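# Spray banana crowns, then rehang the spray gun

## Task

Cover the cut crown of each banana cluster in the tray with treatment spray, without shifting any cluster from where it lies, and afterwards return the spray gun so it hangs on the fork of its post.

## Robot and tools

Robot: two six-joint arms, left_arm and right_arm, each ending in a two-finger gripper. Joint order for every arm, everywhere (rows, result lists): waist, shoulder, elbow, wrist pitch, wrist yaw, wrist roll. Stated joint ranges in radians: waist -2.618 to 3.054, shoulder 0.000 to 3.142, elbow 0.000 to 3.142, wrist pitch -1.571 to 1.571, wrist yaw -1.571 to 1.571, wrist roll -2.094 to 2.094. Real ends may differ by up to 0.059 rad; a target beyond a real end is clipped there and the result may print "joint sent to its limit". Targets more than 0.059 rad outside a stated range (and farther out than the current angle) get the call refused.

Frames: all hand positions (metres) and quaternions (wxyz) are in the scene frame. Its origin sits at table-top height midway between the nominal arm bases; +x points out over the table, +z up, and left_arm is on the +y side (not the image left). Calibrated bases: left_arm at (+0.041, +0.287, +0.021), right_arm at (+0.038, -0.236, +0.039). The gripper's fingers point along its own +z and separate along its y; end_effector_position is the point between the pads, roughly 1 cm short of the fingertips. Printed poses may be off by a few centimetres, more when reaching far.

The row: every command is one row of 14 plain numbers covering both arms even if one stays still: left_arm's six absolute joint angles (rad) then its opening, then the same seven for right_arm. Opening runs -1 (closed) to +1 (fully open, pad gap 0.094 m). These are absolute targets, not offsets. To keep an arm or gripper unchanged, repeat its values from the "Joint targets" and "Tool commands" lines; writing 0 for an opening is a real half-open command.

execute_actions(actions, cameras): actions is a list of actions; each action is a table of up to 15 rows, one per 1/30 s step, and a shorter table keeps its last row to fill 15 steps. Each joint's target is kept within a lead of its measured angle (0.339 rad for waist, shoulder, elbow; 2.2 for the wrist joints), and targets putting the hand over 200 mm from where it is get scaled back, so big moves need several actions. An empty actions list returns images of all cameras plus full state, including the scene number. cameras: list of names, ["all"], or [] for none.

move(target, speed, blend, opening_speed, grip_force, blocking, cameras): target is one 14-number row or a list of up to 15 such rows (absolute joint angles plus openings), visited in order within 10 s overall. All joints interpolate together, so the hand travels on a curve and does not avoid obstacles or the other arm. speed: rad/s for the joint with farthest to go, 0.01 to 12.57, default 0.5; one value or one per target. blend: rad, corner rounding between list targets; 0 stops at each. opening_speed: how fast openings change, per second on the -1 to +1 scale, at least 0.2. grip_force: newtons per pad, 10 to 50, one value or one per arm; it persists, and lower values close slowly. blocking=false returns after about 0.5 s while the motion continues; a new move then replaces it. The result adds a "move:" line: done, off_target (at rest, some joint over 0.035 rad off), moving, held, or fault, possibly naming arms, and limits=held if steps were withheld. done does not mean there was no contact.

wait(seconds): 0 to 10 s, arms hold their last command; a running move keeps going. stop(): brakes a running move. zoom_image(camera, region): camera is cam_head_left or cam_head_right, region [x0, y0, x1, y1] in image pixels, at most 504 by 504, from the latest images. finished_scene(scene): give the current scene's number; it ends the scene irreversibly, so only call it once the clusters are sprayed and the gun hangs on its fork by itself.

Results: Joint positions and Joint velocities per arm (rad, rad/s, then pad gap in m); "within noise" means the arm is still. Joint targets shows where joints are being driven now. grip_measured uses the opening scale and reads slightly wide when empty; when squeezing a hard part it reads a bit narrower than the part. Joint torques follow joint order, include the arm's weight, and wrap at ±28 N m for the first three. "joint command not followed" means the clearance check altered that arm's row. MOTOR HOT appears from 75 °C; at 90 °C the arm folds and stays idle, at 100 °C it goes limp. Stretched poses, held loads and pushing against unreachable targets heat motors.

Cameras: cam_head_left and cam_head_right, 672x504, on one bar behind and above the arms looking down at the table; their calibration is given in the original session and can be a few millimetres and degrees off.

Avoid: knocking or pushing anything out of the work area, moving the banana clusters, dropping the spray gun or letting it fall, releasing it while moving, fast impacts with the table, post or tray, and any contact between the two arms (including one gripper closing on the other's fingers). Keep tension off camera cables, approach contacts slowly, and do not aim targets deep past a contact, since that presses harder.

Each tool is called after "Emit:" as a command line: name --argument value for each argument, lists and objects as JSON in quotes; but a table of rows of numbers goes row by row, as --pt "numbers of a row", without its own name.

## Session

Emit:
execute_actions --actions '[]'

Emit:
zoom_image --camera "cam_head_left" --region '[85, 40, 235, 190]'

Scene clock: 0.00 s.
left_arm: end_effector_position=(+0.4365, +0.2849, +0.1505) grip_measured=+1.000 end_effector_quat_wxyz=(+0.647, +0.010, +0.762, -0.011) | right_arm: end_effector_position=(+0.4447, -0.2204, +0.1565) grip_measured=+1.000 end_effector_quat_wxyz=(+0.619, +0.010, +0.785, -0.042)
Joint positions: left_arm=[0.051 1.543 0.3 1.08 0.042 0.003 0.094] | right_arm=[0.063 1.577 0.373 0.967 0.196 -0.009 0.094]
Joint velocities: within noise
Joint torques (N m): no reading
Motor temperatures (°C): left_arm=[27 29 29 37 26 26 27] | right_arm=[26 25 39 33 29 24 28]
Heat: left arm: 37 °C; right arm: 39 °C.
Joint targets: left_arm=[0.051 1.539 0.304 1.075 0.042 0.003] | right_arm=[0.063 1.576 0.374 0.953 0.197 -0.008]
Tool commands: left_gripper/opening=+1.0 right_gripper/opening=+1.0

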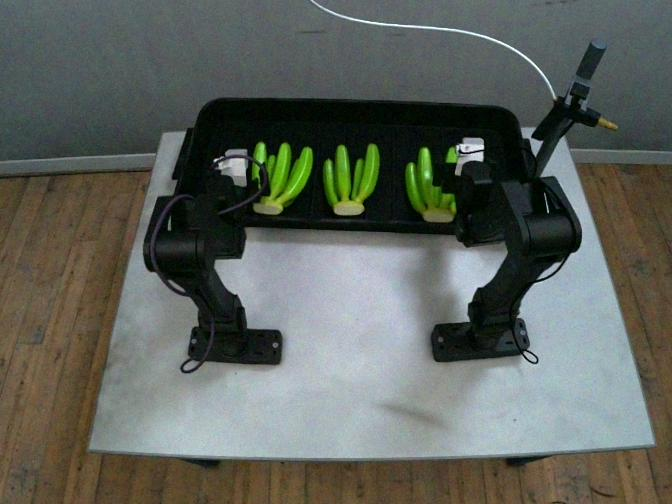

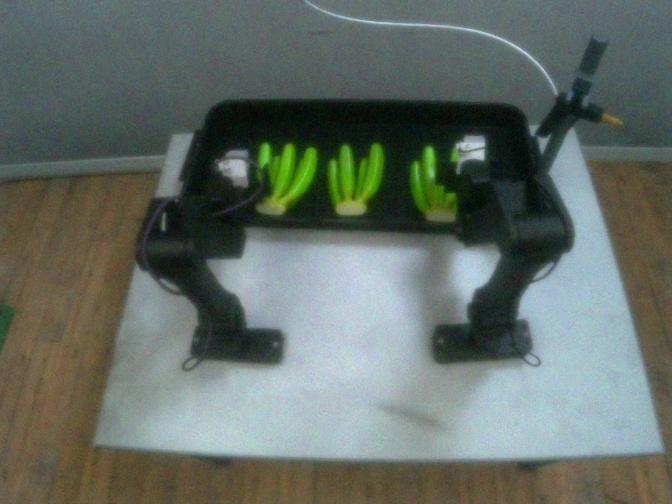

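Scaled by 3.360 from the camera's 672x504 image, which has a finer 960x720 frame.

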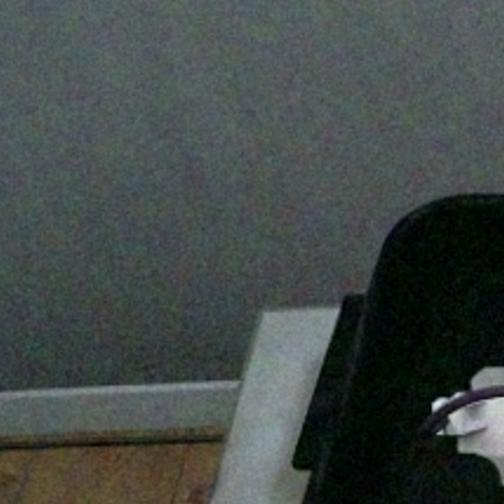

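Emit:
zoom_image --camera "cam_head_left" --region '[520, 30, 640, 150]'

Emit:
zoom_image --camera "cam_head_right" --region '[520, 30, 640, 150]'

Emit:
zoom_image --camera "cam_head_left" --region '[480, 80, 620, 220]'

Scaled by 4.200 from the camera's 672x504 image, which has a finer 960x720 frame.

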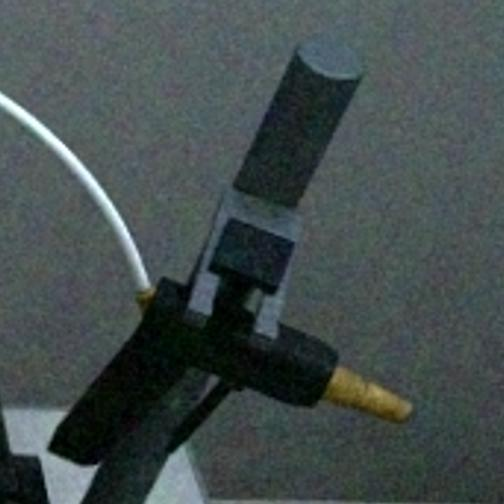

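Scaled by 4.200 from the camera's 672x504 image, which has a finer 960x720 frame.

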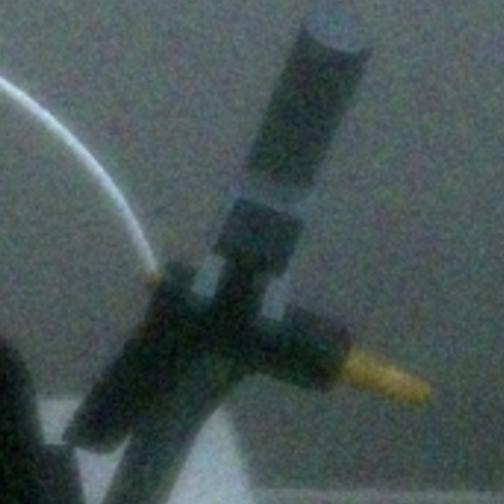

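Scaled by 3.600 from the camera's 672x504 image, which has a finer 960x720 frame.

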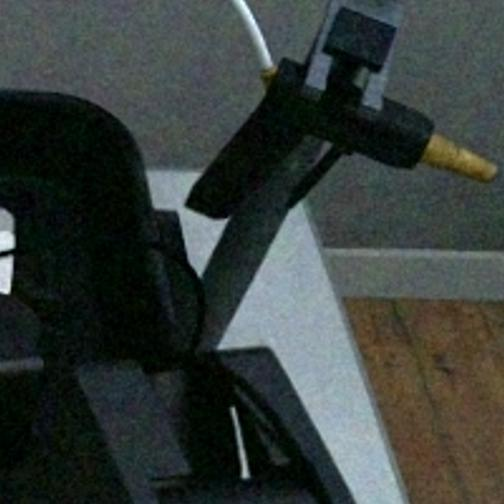

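Emit:
move --pt "0.3 1.0 0.2 0.7 0 0 1 0 1.2 0.2 1.0 0.25 0.1 1" --pt "1.2 0.6 0.3 0 0 0 1 -0.114 0.741 0.03 1.06 0.42 0.25 1" --pt "1.2 0.6 0.3 0 0 0 1 -0.204 1.04 0.09 1.30 0.34 0.25 1" --speed '[0.7,0.7,0.3]' --blend '[0.1,0.05,0]' --cameras '["all"]'

Emit:
zoom_image --camera "cam_head_left" --region '[500, 40, 640, 180]'

Emit:
zoom_image --camera "cam_head_right" --region '[500, 40, 640, 180]'

Scene clock: 81.13 s.
left_arm: end_effector_position=(+0.1596, +0.5527, +0.1829) grip_measured=+1.000 end_effector_quat_wxyz=(+0.487, -0.443, +0.685, +0.312) | right_arm: end_effector_position=(+0.3271, -0.3367, +0.2958) grip_measured=+1.000 end_effector_quat_wxyz=(+0.807, +0.247, +0.534, -0.058)
Joint positions: left_arm=[1.193 0.61 0.27 0.003 0.009 -0.001 0.094] | right_arm=[-0.195 1.036 0.067 1.302 0.348 0.244 0.094]
Joint torques (N m): left_arm=[0.8 -0.58 11.7 1.68 -0.12 0.04] | right_arm=[-0.72 -1.14 7.83 1.42 -0.21 0.07]
Motor temperatures (°C): left_arm=[27 30 30 42 26 26 27] | right_arm=[26 27 41 41 29 24 28]
Heat: left arm: 42 °C; right arm: 41 °C.
Joint targets: left_arm=[1.200 0.600 0.300 0.000 0.000 0.000] | right_arm=[-0.204 1.040 0.090 1.300 0.340 0.250]
move: done

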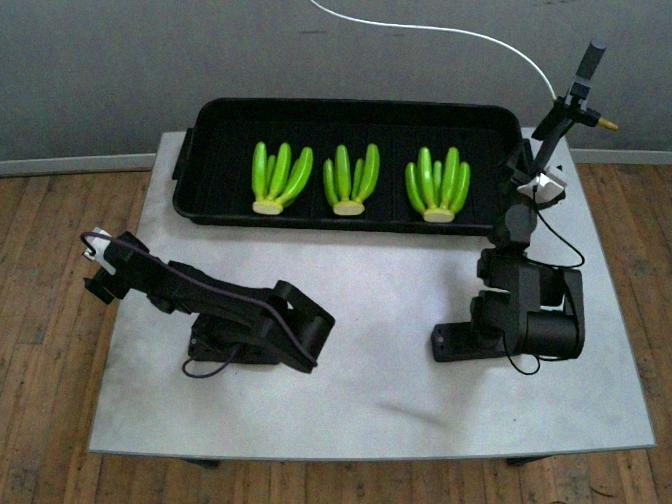

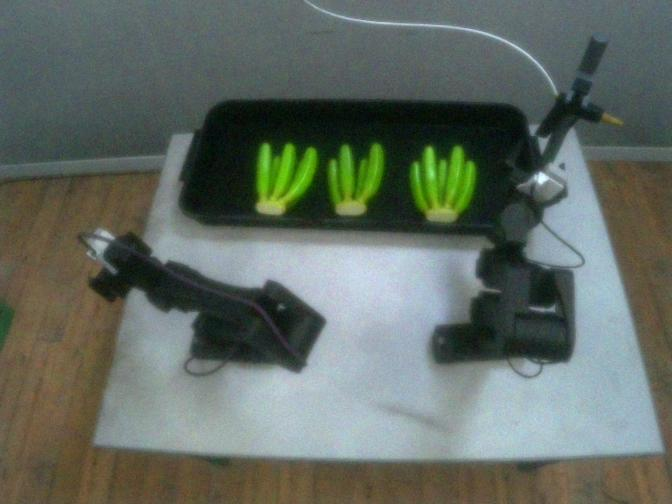

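Scaled by 3.600 from the camera's 672x504 image, which has a finer 960x720 frame.

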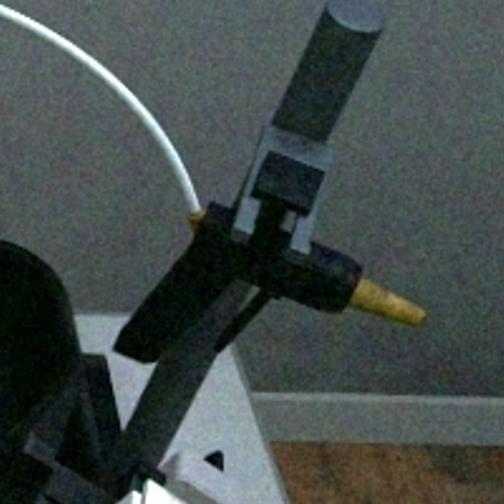

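Scaled by 3.600 from the camera's 672x504 image, which has a finer 960x720 frame.

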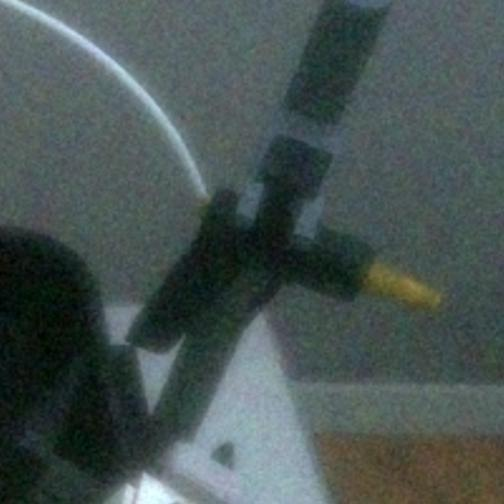

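Emit:
move --pt "1.2 0.6 0.3 0 0 0 1 -0.2735 1.312 0.21 1.455 0.275 0.25 1" --pt "1.2 0.6 0.3 0 0 0 1 -0.328 1.501 0.354 1.507 0.225 0.25 1" --speed '[0.3,0.2]' --blend '[0.03,0]' --cameras '["cam_head_left"]'

Emit:
zoom_image --camera "cam_head_left" --region '[500, 40, 640, 180]'

Scene clock: 101.90 s.
left_arm: end_effector_position=(+0.1596, +0.5527, +0.1829) grip_measured=+1.000 end_effector_quat_wxyz=(+0.487, -0.443, +0.685, +0.312) | right_arm: end_effector_position=(+0.3982, -0.3741, +0.3039) grip_measured=+1.000 end_effector_quat_wxyz=(+0.811, +0.235, +0.531, -0.074)
Joint positions: left_arm=[1.193 0.61 0.27 0.003 0.009 -0.001 0.094] | right_arm=[-0.319 1.488 0.334 1.496 0.233 0.244 0.094]
Joint torques (N m): left_arm=[0.72 -0.54 11.67 1.68 -0.12 0.05] | right_arm=[-0.72 -4.1 6.87 1.57 -0.21 0.07]
Heat: left arm: 42 °C; right arm: 42 °C.
Joint targets: left_arm=[1.200 0.600 0.300 0.000 0.000 0.000] | right_arm=[-0.328 1.501 0.354 1.507 0.225 0.250]
move: done
Images, in order (width x height): cam_head_left 672x504.

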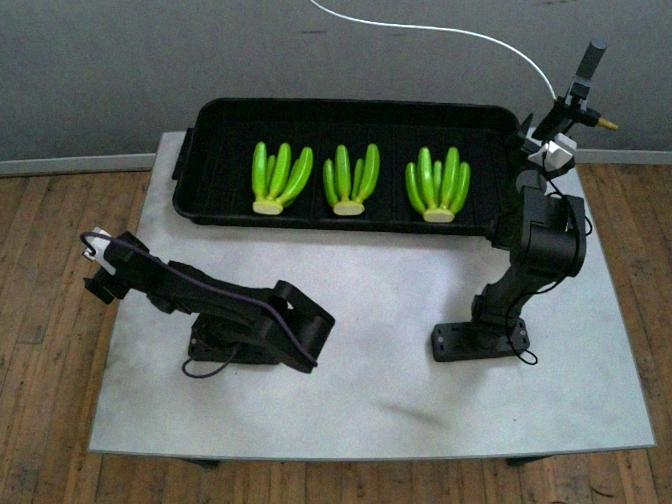

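Scaled by 3.600 from the camera's 672x504 image, which has a finer 960x720 frame.

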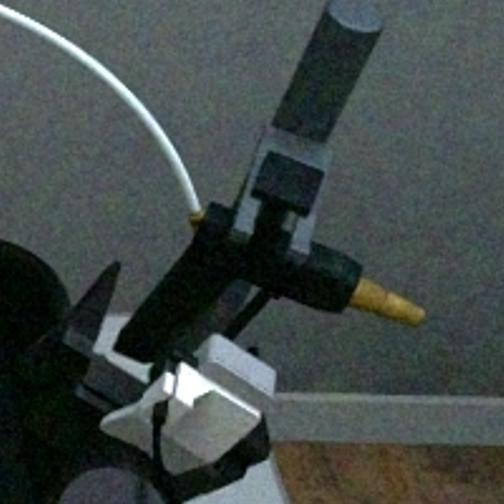

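Emit:
move --target '[1.2,0.6,0.3,0,0,0,1,-0.328,1.501,0.354,1.507,0.225,0.25,0.0]' --grip_force '[25,15]' --opening_speed 0.5 --cameras '["cam_head_left"]'

Emit:
zoom_image --camera "cam_head_left" --region '[500, 40, 640, 180]'

Scene clock: 117.00 s.
left_arm: end_effector_position=(+0.1596, +0.5527, +0.1829) grip_measured=+1.000 end_effector_quat_wxyz=(+0.487, -0.443, +0.685, +0.312) | right_arm: end_effector_position=(+0.3982, -0.3740, +0.3040) grip_measured=+0.139 end_effector_quat_wxyz=(+0.811, +0.235, +0.531, -0.074)
Joint positions: left_arm=[1.193 0.61 0.27 0.003 0.009 -0.001 0.094] | right_arm=[-0.319 1.488 0.334 1.496 0.233 0.244 0.054]
Joint torques (N m): left_arm=[0.8 -0.62 11.66 1.66 -0.12 0.04] | right_arm=[-0.84 -4.03 6.99 1.56 -0.12 0.07]
Heat: left arm: 42 °C; right arm: 43 °C.
Joint targets: left_arm=[1.200 0.600 0.300 0.000 0.000 0.000] | right_arm=[-0.328 1.501 0.354 1.507 0.225 0.250]
grip_force (N): 25, 15
move: done
Images, in order (width x height): cam_head_left 672x504.

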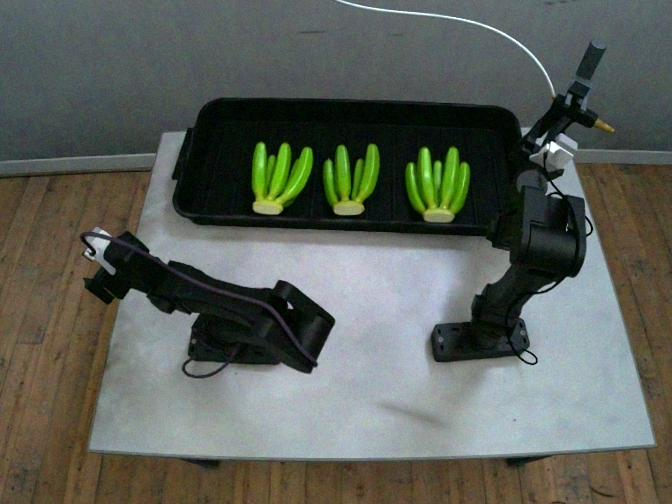

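Scaled by 3.600 from the camera's 672x504 image, which has a finer 960x720 frame.

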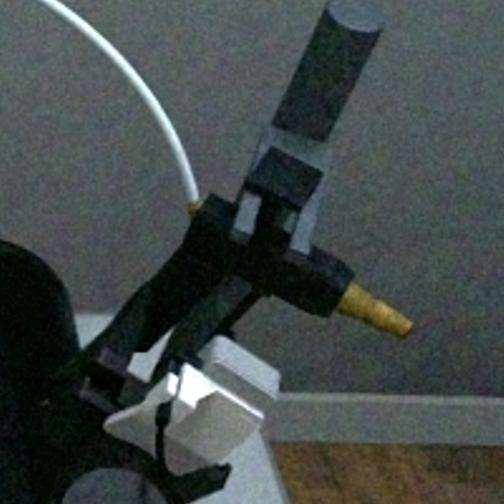

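Emit:
move --target '[1.2,0.6,0.3,0,0,0,1,-0.328,1.501,0.354,1.507,0.225,0.25,-1]' --grip_force '[25,50]' --opening_speed 0.5 --cameras '["cam_head_left"]'

Emit:
zoom_image --camera "cam_head_left" --region '[500, 40, 640, 180]'

Scene clock: 128.97 s.
left_arm: end_effector_position=(+0.1596, +0.5527, +0.1829) grip_measured=+1.000 end_effector_quat_wxyz=(+0.487, -0.443, +0.685, +0.312) | right_arm: end_effector_position=(+0.3975, -0.3761, +0.3044) grip_measured=-0.988 end_effector_quat_wxyz=(+0.811, +0.237, +0.529, -0.075)
Joint positions: left_arm=[1.193 0.61 0.27 0.003 0.009 -0.001 0.094] | right_arm=[-0.325 1.49 0.335 1.499 0.233 0.246 0.001]
Joint torques (N m): left_arm=[0.81 -0.64 11.63 1.67 -0.11 0.05] | right_arm=[-0.42 -4.23 6.94 1.52 -0.17 0.04]
Motor temperatures (°C): left_arm=[27 29 35 42 26 26 26] | right_arm=[26 27 43 42 29 24 29]
Heat: left arm: 42 °C; right arm: 43 °C.
Joint targets: left_arm=[1.200 0.600 0.300 0.000 0.000 0.000] | right_arm=[-0.328 1.501 0.354 1.507 0.225 0.250]
grip_force (N): 25, 50
move: done
Images, in order (width x height): cam_head_left 672x504.

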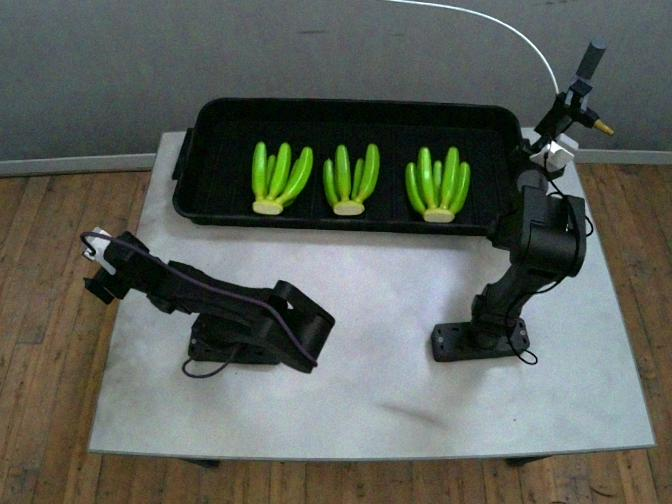

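Scaled by 3.600 from the camera's 672x504 image, which has a finer 960x720 frame.

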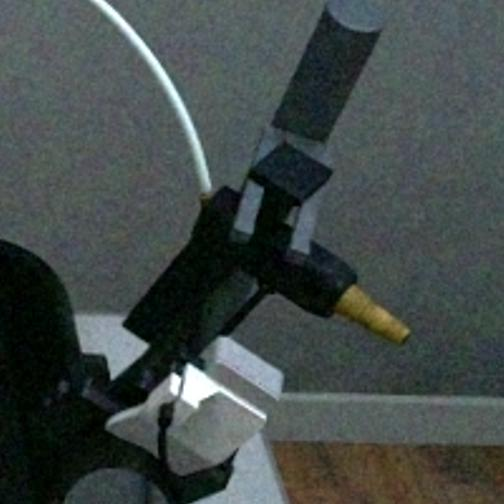

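Emit:
move --pt "1.2 0.6 0.3 0 0 0 1 -0.2735 1.312 0.21 1.455 0.275 0.25 -1" --pt "1.2 0.6 0.3 0 0 0 1 -0.2735 1.312 0.21 1.455 0.275 0.25 1" --speed 0.3 --cameras '["cam_head_left"]'

Emit:
zoom_image --camera "cam_head_left" --region '[500, 40, 640, 180]'

Scene clock: 141.47 s.
left_arm: end_effector_position=(+0.1596, +0.5527, +0.1829) grip_measured=+1.000 end_effector_quat_wxyz=(+0.487, -0.443, +0.685, +0.312) | right_arm: end_effector_position=(+0.3671, -0.3581, +0.3130) grip_measured=+0.998 end_effector_quat_wxyz=(+0.820, +0.236, +0.517, -0.066)
Joint positions: left_arm=[1.193 0.61 0.27 0.003 0.009 -0.001 0.094] | right_arm=[-0.282 1.325 0.228 1.473 0.265 0.246 0.094]
Joint torques (N m): left_arm=[0.8 -0.66 11.69 1.66 -0.12 0.05] | right_arm=[0.69 -4.88 4.31 1.28 0.03 0.02]
Heat: left arm: 42 °C; right arm: 43 °C.
Joint targets: left_arm=[1.200 0.600 0.300 0.000 0.000 0.000] | right_arm=[-0.273 1.312 0.210 1.455 0.275 0.250]
grip_force (N): 25, 50
move: done
Images, in order (width x height): cam_head_left 672x504.

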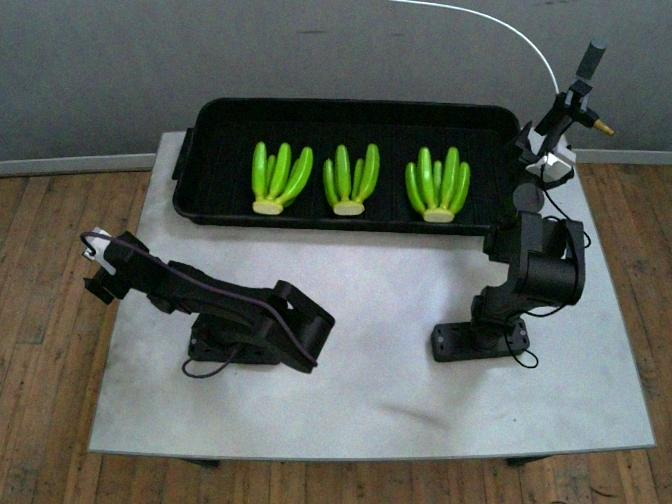

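Scaled by 3.600 from the camera's 672x504 image, which has a finer 960x720 frame.

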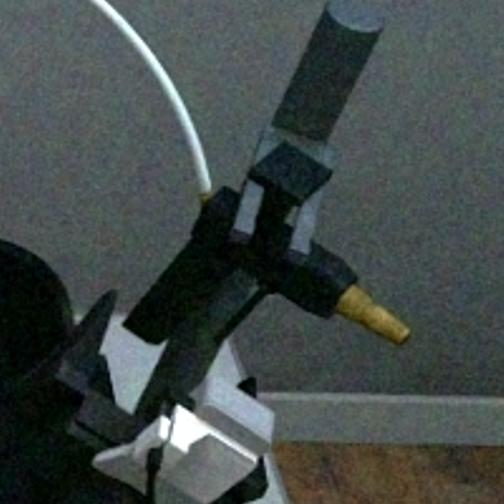

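Emit:
move --pt "1.2 0.6 0.3 0 0 0 1 -0.19 1.38 0.22 1.51 0.51 0.25 1" --pt "1.2 0.6 0.3 0 0 0 1 -0.264 1.675 0.495 1.54 0.445 0.25 1" --speed 0.2 --cameras '["cam_head_left"]'

Emit:
zoom_image --camera "cam_head_left" --region '[500, 40, 640, 180]'

Scene clock: 160.53 s.
left_arm: end_effector_position=(+0.1596, +0.5527, +0.1829) grip_measured=+1.000 end_effector_quat_wxyz=(+0.487, -0.443, +0.685, +0.312) | right_arm: end_effector_position=(+0.4264, -0.3931, +0.2904) grip_measured=+0.998 end_effector_quat_wxyz=(+0.793, +0.303, +0.516, -0.113)
Joint positions: left_arm=[1.193 0.61 0.27 0.003 0.009 -0.001 0.094] | right_arm=[-0.256 1.659 0.476 1.504 0.454 0.246 0.094]
Joint torques (N m): left_arm=[0.73 -0.62 11.66 1.66 -0.11 0.05] | right_arm=[-0.75 -5.2 6.6 1.75 -0.27 0.09]
Heat: left arm: 42 °C; right arm: 42 °C.
Joint targets: left_arm=[1.200 0.600 0.300 0.000 0.000 0.000] | right_arm=[-0.264 1.675 0.495 1.540 0.445 0.250]
grip_force (N): 25, 50
move: off_target (right_arm); right_arm: the wrist pitch is farthest, 0.036 rad from its target
Images, in order (width x height): cam_head_left 672x504.

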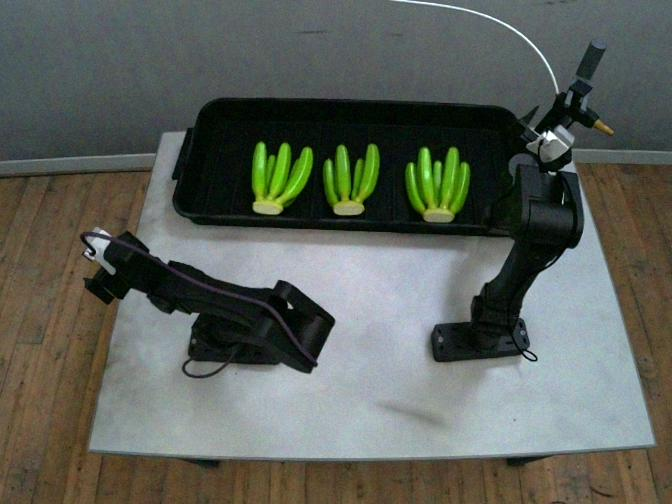

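Scaled by 3.600 from the camera's 672x504 image, which has a finer 960x720 frame.

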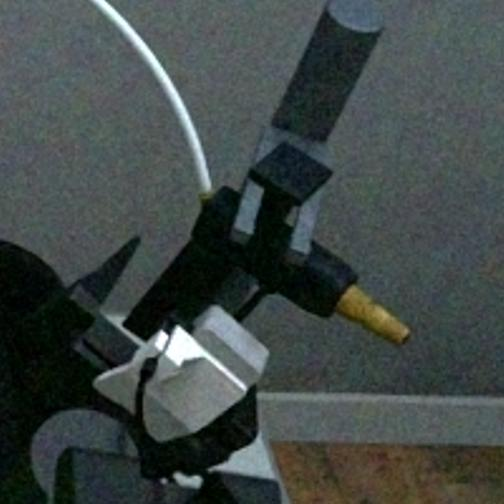

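Emit:
move --pt "1.2 0.6 0.3 0 0 0 1 -0.264 1.635 0.495 1.55 0.445 0.25 1" --pt "1.2 0.6 0.3 0 0 0 1 -0.264 1.635 0.495 1.55 0.445 0.25 0" --grip_force '[25,15]' --opening_speed 0.5 --cameras '["cam_head_left"]'

Emit:
zoom_image --camera "cam_head_left" --region '[500, 40, 640, 180]'

Scene clock: 174.20 s.
left_arm: end_effector_position=(+0.1596, +0.5527, +0.1829) grip_measured=+1.000 end_effector_quat_wxyz=(+0.487, -0.443, +0.685, +0.312) | right_arm: end_effector_position=(+0.4258, -0.3928, +0.2925) grip_measured=+0.170 end_effector_quat_wxyz=(+0.795, +0.303, +0.514, -0.112)
Joint positions: left_arm=[1.193 0.61 0.27 0.003 0.009 -0.001 0.094] | right_arm=[-0.256 1.654 0.476 1.505 0.453 0.246 0.055]
Joint torques (N m): left_arm=[0.75 -0.64 11.63 1.66 -0.13 0.04] | right_arm=[-0.85 -8.54 6.76 1.85 -0.21 0.03]
Heat: left arm: 42 °C; right arm: 44 °C.
Joint targets: left_arm=[1.200 0.600 0.300 0.000 0.000 0.000] | right_arm=[-0.264 1.635 0.495 1.550 0.445 0.250]
grip_force (N): 25, 15
move: off_target (right_arm); target 2's new numbers were sent with right_arm's wrist pitch 0.045 rad from that target; right_arm: the wrist pitch is farthest, 0.045 rad from its target
Images, in order (width x height): cam_head_left 672x504.

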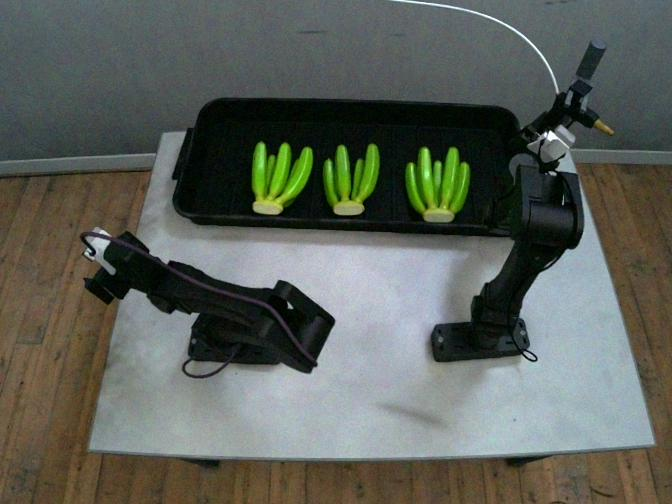

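Scaled by 3.600 from the camera's 672x504 image, which has a finer 960x720 frame.

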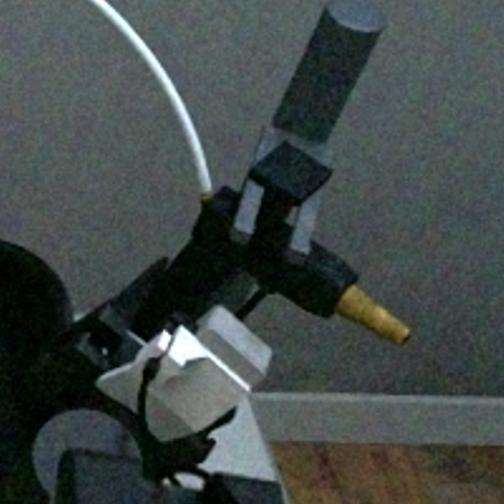

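Emit:
move --target '[1.2,0.6,0.3,0,0,0,1,-0.264,1.64,0.495,1.55,0.445,0.25,-1]' --grip_force '[25,50]' --opening_speed 0.5 --cameras '["cam_head_left"]'

Emit:
zoom_image --camera "cam_head_left" --region '[500, 40, 640, 180]'

Scene clock: 182.17 s.
left_arm: end_effector_position=(+0.1596, +0.5527, +0.1829) grip_measured=+1.000 end_effector_quat_wxyz=(+0.487, -0.443, +0.685, +0.312) | right_arm: end_effector_position=(+0.4286, -0.3893, +0.2945) grip_measured=-0.225 end_effector_quat_wxyz=(+0.798, +0.295, +0.515, -0.102)
Joint positions: left_arm=[1.193 0.61 0.27 0.003 0.009 -0.001 0.094] | right_arm=[-0.256 1.654 0.479 1.506 0.429 0.252 0.036]
Joint torques (N m): left_arm=[0.77 -0.54 11.58 1.66 -0.12 0.04] | right_arm=[-0.77 -7.77 6.45 1.84 0.06 -0.04]
Heat: left arm: 42 °C; right arm: 44 °C.
Joint targets: left_arm=[1.200 0.600 0.300 0.000 0.000 0.000] | right_arm=[-0.264 1.640 0.495 1.550 0.445 0.250]
grip_force (N): 25, 50
move: off_target (right_arm); right_arm: the wrist pitch is farthest, 0.044 rad from its target
Images, in order (width x height): cam_head_left 672x504.

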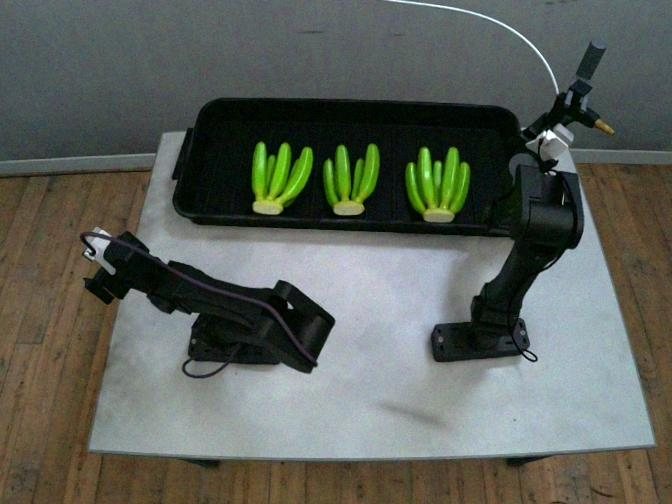

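Scaled by 3.600 from the camera's 672x504 image, which has a finer 960x720 frame.

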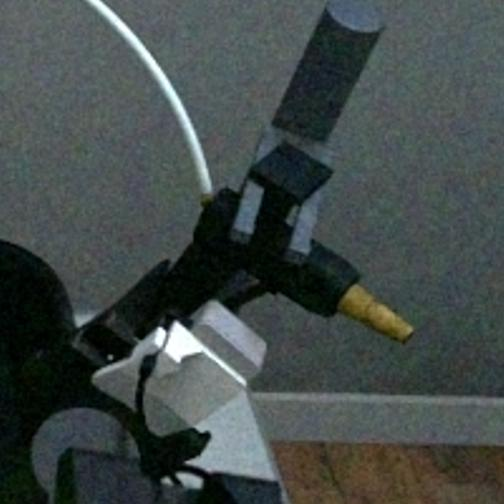

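Emit:
move --pt "1.2 0.6 0.3 0 0 0 1 -0.26 1.595 0.505 1.56 0.43 0.25 -1" --pt "1.2 0.6 0.3 0 0 0 1 -0.24 1.503 0.38 1.515 0.44 0.25 -1" --speed 0.12 --cameras '["cam_head_left"]'

Emit:
zoom_image --camera "cam_head_left" --region '[500, 40, 640, 180]'

Scene clock: 216.13 s.
left_arm: end_effector_position=(+0.1596, +0.5527, +0.1829) grip_measured=+1.000 end_effector_quat_wxyz=(+0.487, -0.443, +0.685, +0.312) | right_arm: end_effector_position=(+0.4041, -0.3794, +0.3055) grip_measured=-0.230 end_effector_quat_wxyz=(+0.805, +0.290, +0.509, -0.094)
Joint positions: left_arm=[1.193 0.61 0.27 0.003 0.009 -0.001 0.094] | right_arm=[-0.246 1.53 0.391 1.491 0.422 0.252 0.036]
Joint torques (N m): left_arm=[0.69 -0.61 11.59 1.65 -0.11 0.04] | right_arm=[0.42 -8.2 4.74 1.68 0.09 0.01]
Heat: left arm: 42 °C; right arm: 46 °C.
Joint targets: left_arm=[1.200 0.600 0.300 0.000 0.000 0.000] | right_arm=[-0.240 1.503 0.380 1.515 0.440 0.250]
grip_force (N): 25, 50
move: done; joint sent to its limit at target 1
Images, in order (width x height): cam_head_left 672x504.

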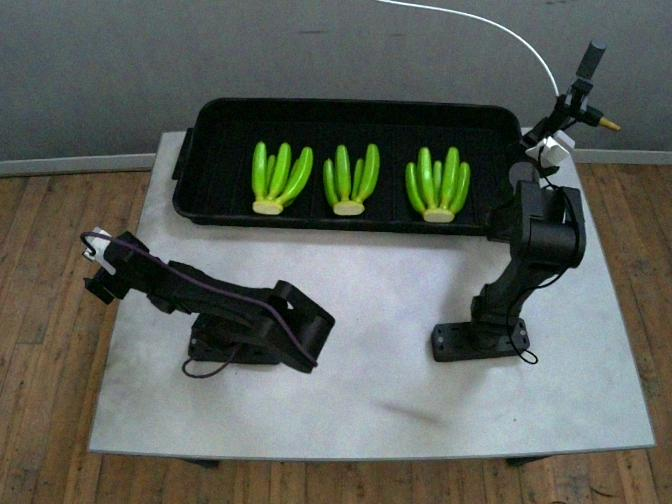

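Scaled by 3.600 from the camera's 672x504 image, which has a finer 960x720 frame.

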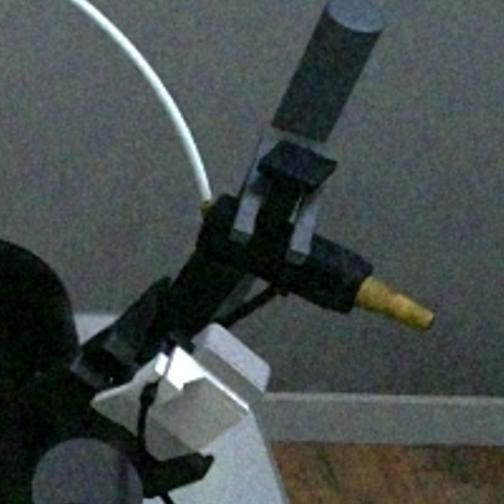

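Emit:
zoom_image --camera "cam_head_left" --region '[540, 65, 630, 155]'

Emit:
execute_actions --actions '[]'

Emit:
zoom_image --camera "cam_head_right" --region '[540, 65, 630, 155]'

Scaled by 5.600 from the camera's 672x504 image, which has a finer 960x720 frame.

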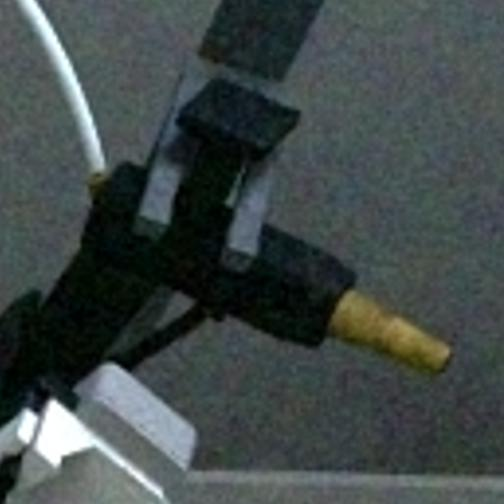

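Scene clock: 227.97 s.
left_arm: end_effector_position=(+0.1596, +0.5527, +0.1829) grip_measured=+1.000 end_effector_quat_wxyz=(+0.487, -0.443, +0.685, +0.312) | right_arm: end_effector_position=(+0.4041, -0.3794, +0.3055) grip_measured=-0.230 end_effector_quat_wxyz=(+0.805, +0.290, +0.509, -0.094)
Joint positions: left_arm=[1.193 0.61 0.27 0.003 0.009 -0.001 0.094] | right_arm=[-0.246 1.53 0.391 1.491 0.422 0.252 0.036]
Joint velocities: within noise
Joint torques (N m): left_arm=[0.73 -0.66 11.64 1.66 -0.13 0.04] | right_arm=[0.42 -8.03 4.64 1.63 0.08 -0.02]
Motor temperatures (°C): left_arm=[27 28 36 42 26 26 26] | right_arm=[26 29 40 44 29 24 30]
Heat: left arm: 42 °C; right arm: 44 °C.
Joint targets: left_arm=[1.200 0.600 0.300 0.000 0.000 0.000] | right_arm=[-0.240 1.503 0.380 1.515 0.440 0.250]
Tool commands: left_gripper/opening=+1.0 right_gripper/opening=-1.0
grip_force (N): 25, 50

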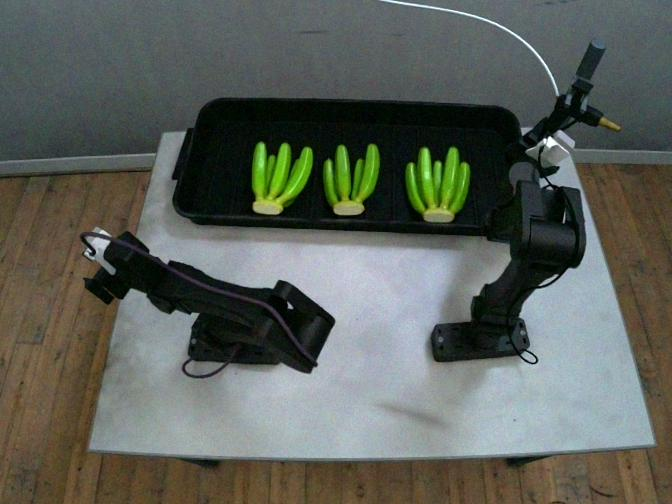

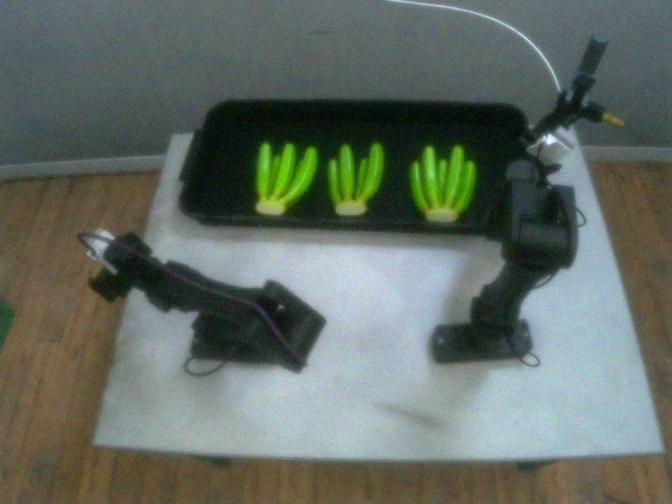

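Scaled by 5.600 from the camera's 672x504 image, which has a finer 960x720 frame.

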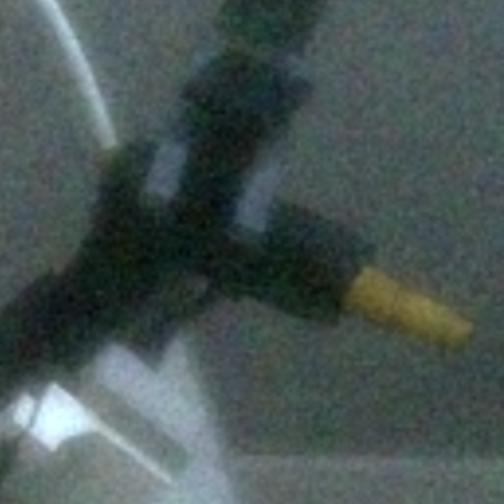

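Emit:
move --target '[1.2,0.6,0.3,0,0,0,1,-0.24,1.50,0.44,1.56,0.44,0.25,-1]' --speed 0.12 --cameras '["cam_head_left"]'

Emit:
zoom_image --camera "cam_head_left" --region '[540, 65, 630, 155]'

Scene clock: 243.40 s.
left_arm: end_effector_position=(+0.1596, +0.5527, +0.1829) grip_measured=+1.000 end_effector_quat_wxyz=(+0.487, -0.443, +0.685, +0.312) | right_arm: end_effector_position=(+0.4057, -0.3796, +0.3139) grip_measured=-0.230 end_effector_quat_wxyz=(+0.812, +0.289, +0.499, -0.092)
Joint positions: left_arm=[1.193 0.61 0.27 0.003 0.009 -0.001 0.094] | right_arm=[-0.246 1.53 0.409 1.497 0.422 0.252 0.036]
Joint torques (N m): left_arm=[0.76 -0.68 11.69 1.67 -0.15 0.04] | right_arm=[0.4 -8.5 8.02 1.91 0.08 0.01]
Heat: left arm: 42 °C; right arm: 44 °C.
Joint targets: left_arm=[1.200 0.600 0.300 0.000 0.000 0.000] | right_arm=[-0.240 1.500 0.440 1.554 0.440 0.250]
joint sent to its limit (right arm) — the wrist pitch, upper limit.
grip_force (N): 25, 50
move: off_target (right_arm); right_arm: the wrist pitch is farthest, 0.063 rad from its target
Images, in order (width x height): cam_head_left 672x504.

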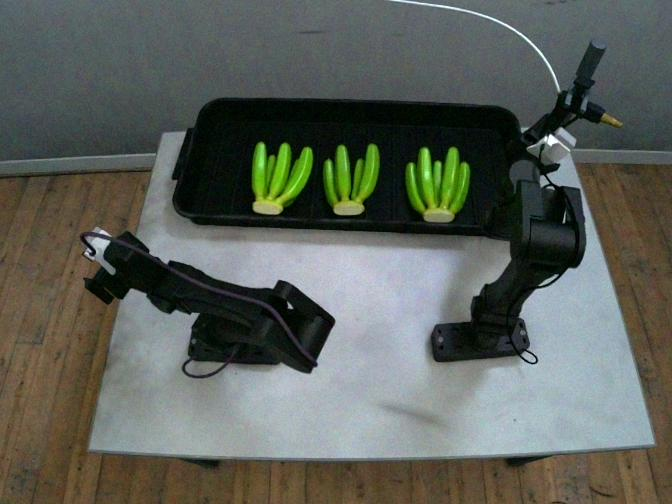

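Scaled by 5.600 from the camera's 672x504 image, which has a finer 960x720 frame.

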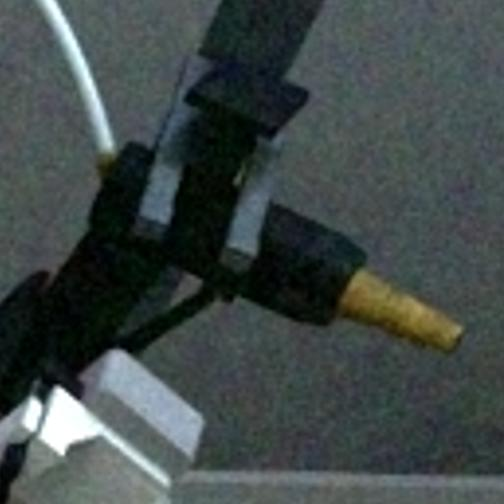

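Emit:
move --target '[1.2,0.6,0.3,0,0,0,1,-0.222,1.40,0.36,1.50,0.445,0.25,-1]' --speed 0.12 --cameras '["cam_head_left"]'

Emit:
zoom_image --camera "cam_head_left" --region '[540, 65, 630, 155]'

Scene clock: 254.53 s.
left_arm: end_effector_position=(+0.1596, +0.5527, +0.1829) grip_measured=+1.000 end_effector_quat_wxyz=(+0.487, -0.443, +0.685, +0.312) | right_arm: end_effector_position=(+0.3900, -0.3742, +0.3208) grip_measured=-0.270 end_effector_quat_wxyz=(+0.813, +0.294, +0.495, -0.090)
Joint positions: left_arm=[1.193 0.61 0.27 0.003 0.009 -0.001 0.094] | right_arm=[-0.229 1.432 0.364 1.45 0.444 0.254 0.034]
Joint torques (N m): left_arm=[0.75 -0.58 11.7 1.65 -0.11 0.04] | right_arm=[0.65 -7.95 5.35 1.81 -0.11 -0.01]
Heat: left arm: 42 °C; right arm: 46 °C.
Joint targets: left_arm=[1.200 0.600 0.300 0.000 0.000 0.000] | right_arm=[-0.222 1.400 0.360 1.500 0.445 0.250]
grip_force (N): 25, 50
move: off_target (right_arm); right_arm: the wrist pitch is farthest, 0.050 rad from its target
Images, in order (width x height): cam_head_left 672x504.

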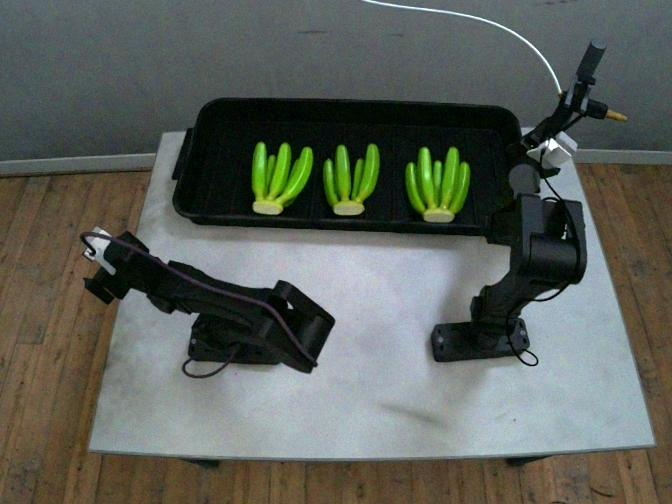

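Scaled by 5.600 from the camera's 672x504 image, which has a finer 960x720 frame.

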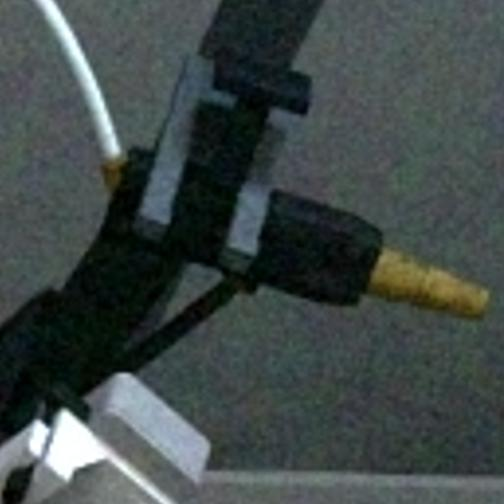

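Emit:
move --pt "1.2 0.6 0.3 0 0 0 1 -0.24 1.52 0.41 1.54 0.43 0.25 -1" --pt "1.2 0.6 0.3 0 0 0 1 -0.263 1.65 0.515 1.55 0.43 0.25 -1" --speed 0.12 --cameras '["cam_head_left"]'

Emit:
zoom_image --camera "cam_head_left" --region '[540, 65, 630, 155]'

Scene clock: 270.03 s.
left_arm: end_effector_position=(+0.1596, +0.5527, +0.1829) grip_measured=+1.000 end_effector_quat_wxyz=(+0.487, -0.443, +0.685, +0.312) | right_arm: end_effector_position=(+0.4273, -0.3877, +0.3031) grip_measured=-0.294 end_effector_quat_wxyz=(+0.804, +0.296, +0.505, -0.099)
Joint positions: left_arm=[1.193 0.61 0.27 0.003 0.009 -0.001 0.094] | right_arm=[-0.25 1.636 0.485 1.504 0.436 0.254 0.033]
Joint torques (N m): left_arm=[0.73 -0.64 11.59 1.67 -0.14 0.05] | right_arm=[-1.11 -5.44 7.88 1.79 -0.18 -0.07]
Heat: left arm: 43 °C; right arm: 47 °C.
Joint targets: left_arm=[1.200 0.600 0.300 0.000 0.000 0.000] | right_arm=[-0.263 1.650 0.515 1.550 0.430 0.250]
grip_force (N): 25, 50
move: off_target (right_arm); right_arm: the wrist pitch is farthest, 0.046 rad from its target
Images, in order (width x height): cam_head_left 672x504.

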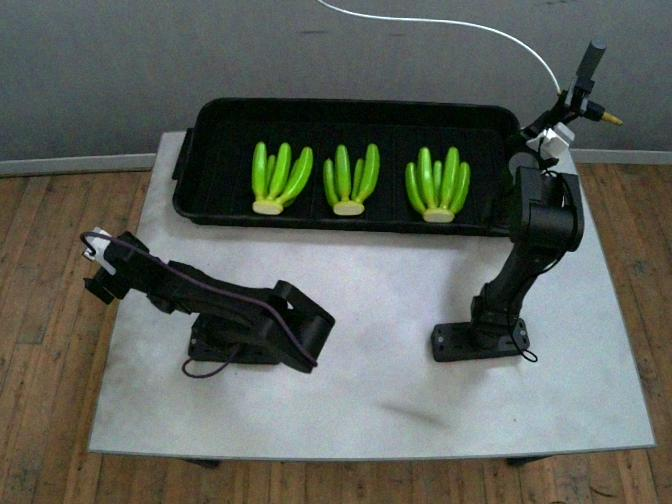

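Scaled by 5.600 from the camera's 672x504 image, which has a finer 960x720 frame.

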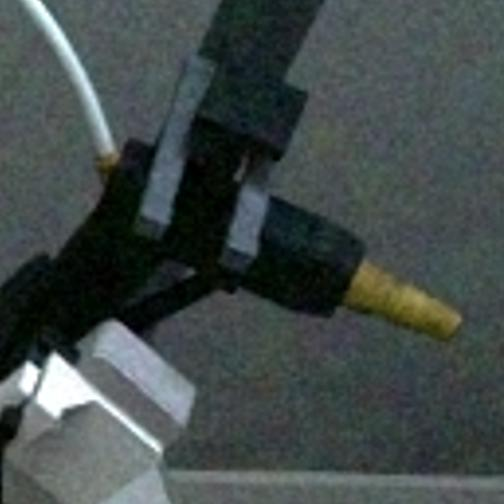

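Emit:
move --target '[1.2,0.6,0.3,0,0,0,1,-0.263,1.68,0.475,1.52,0.43,0.25,-1]' --speed 0.12 --cameras '["cam_head_left"]'

Emit:
zoom_image --camera "cam_head_left" --region '[540, 65, 630, 155]'

Scene clock: 277.40 s.
left_arm: end_effector_position=(+0.1596, +0.5527, +0.1829) grip_measured=+1.000 end_effector_quat_wxyz=(+0.487, -0.443, +0.685, +0.312) | right_arm: end_effector_position=(+0.4305, -0.3899, +0.2924) grip_measured=-0.300 end_effector_quat_wxyz=(+0.797, +0.298, +0.516, -0.103)
Joint positions: left_arm=[1.193 0.61 0.27 0.003 0.009 -0.001 0.094] | right_arm=[-0.253 1.663 0.485 1.504 0.436 0.254 0.033]
Joint torques (N m): left_arm=[0.72 -0.64 11.66 1.65 -0.11 0.02] | right_arm=[-0.76 -5.15 4.44 1.59 -0.23 -0.04]
Heat: left arm: 43 °C; right arm: 48 °C.
Joint targets: left_arm=[1.200 0.600 0.300 0.000 0.000 0.000] | right_arm=[-0.263 1.680 0.475 1.520 0.430 0.250]
grip_force (N): 25, 50
move: done
Images, in order (width x height): cam_head_left 672x504.

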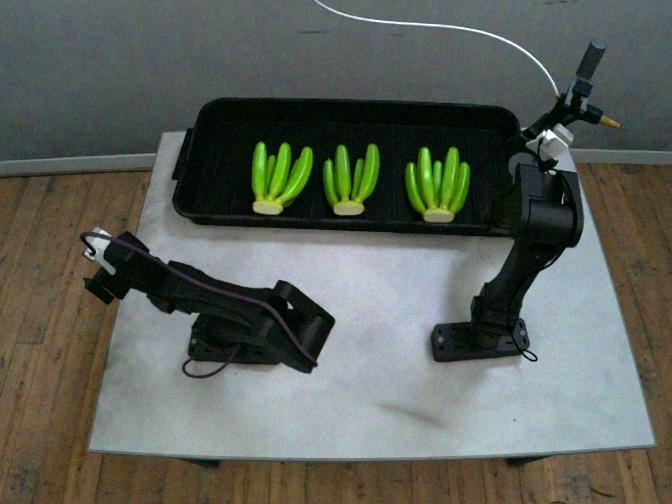

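Scaled by 5.600 from the camera's 672x504 image, which has a finer 960x720 frame.

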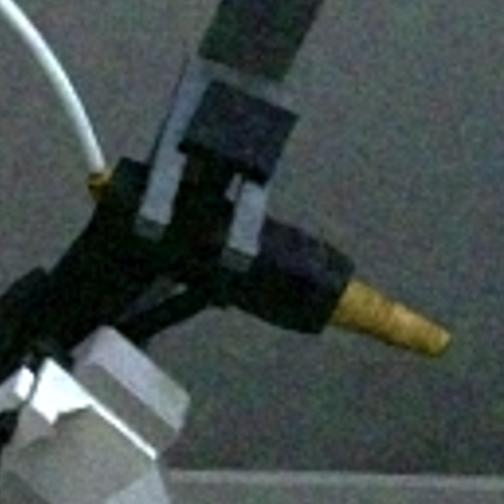

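Emit:
move --pt "1.2 0.6 0.3 0 0 0 1 -0.25 1.63 0.455 1.54 0.435 0.25 -1" --pt "1.2 0.6 0.3 0 0 0 1 -0.246 1.57 0.42 1.53 0.44 0.25 -1" --speed 0.12 --grip_force '[25,50]' --cameras '["cam_head_left"]'

Emit:
zoom_image --camera "cam_head_left" --region '[540, 65, 630, 155]'

Scene clock: 329.30 s.
left_arm: end_effector_position=(+0.1596, +0.5527, +0.1829) grip_measured=+1.000 end_effector_quat_wxyz=(+0.487, -0.443, +0.685, +0.312) | right_arm: end_effector_position=(+0.4169, -0.3849, +0.2946) grip_measured=-0.300 end_effector_quat_wxyz=(+0.797, +0.295, +0.518, -0.100)
Joint positions: left_arm=[1.193 0.61 0.27 0.003 0.009 -0.001 0.094] | right_arm=[-0.25 1.6 0.43 1.495 0.43 0.254 0.033]
Joint torques (N m): left_arm=[0.77 -0.57 11.64 1.67 -0.13 0.03] | right_arm=[0.46 -8.94 4.45 1.74 -0.03 0.01]
Heat: left arm: 43 °C; right arm: 47 °C.
Joint targets: left_arm=[1.200 0.600 0.300 0.000 0.000 0.000] | right_arm=[-0.246 1.570 0.420 1.530 0.440 0.250]
grip_force (N): 25, 50
move: done
Images, in order (width x height): cam_head_left 672x504.

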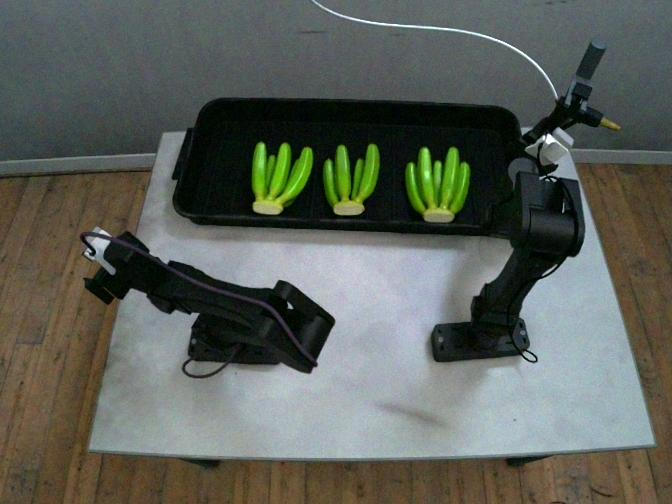

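Scaled by 5.600 from the camera's 672x504 image, which has a finer 960x720 frame.

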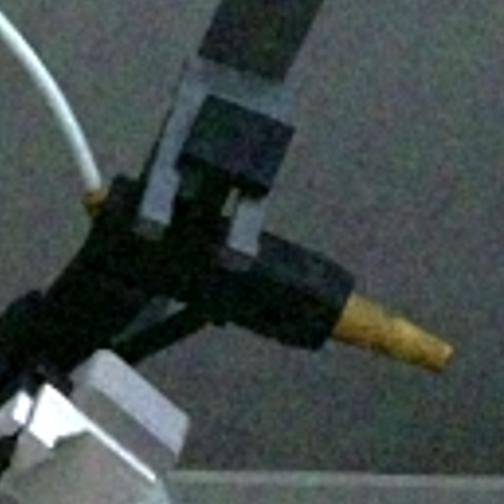

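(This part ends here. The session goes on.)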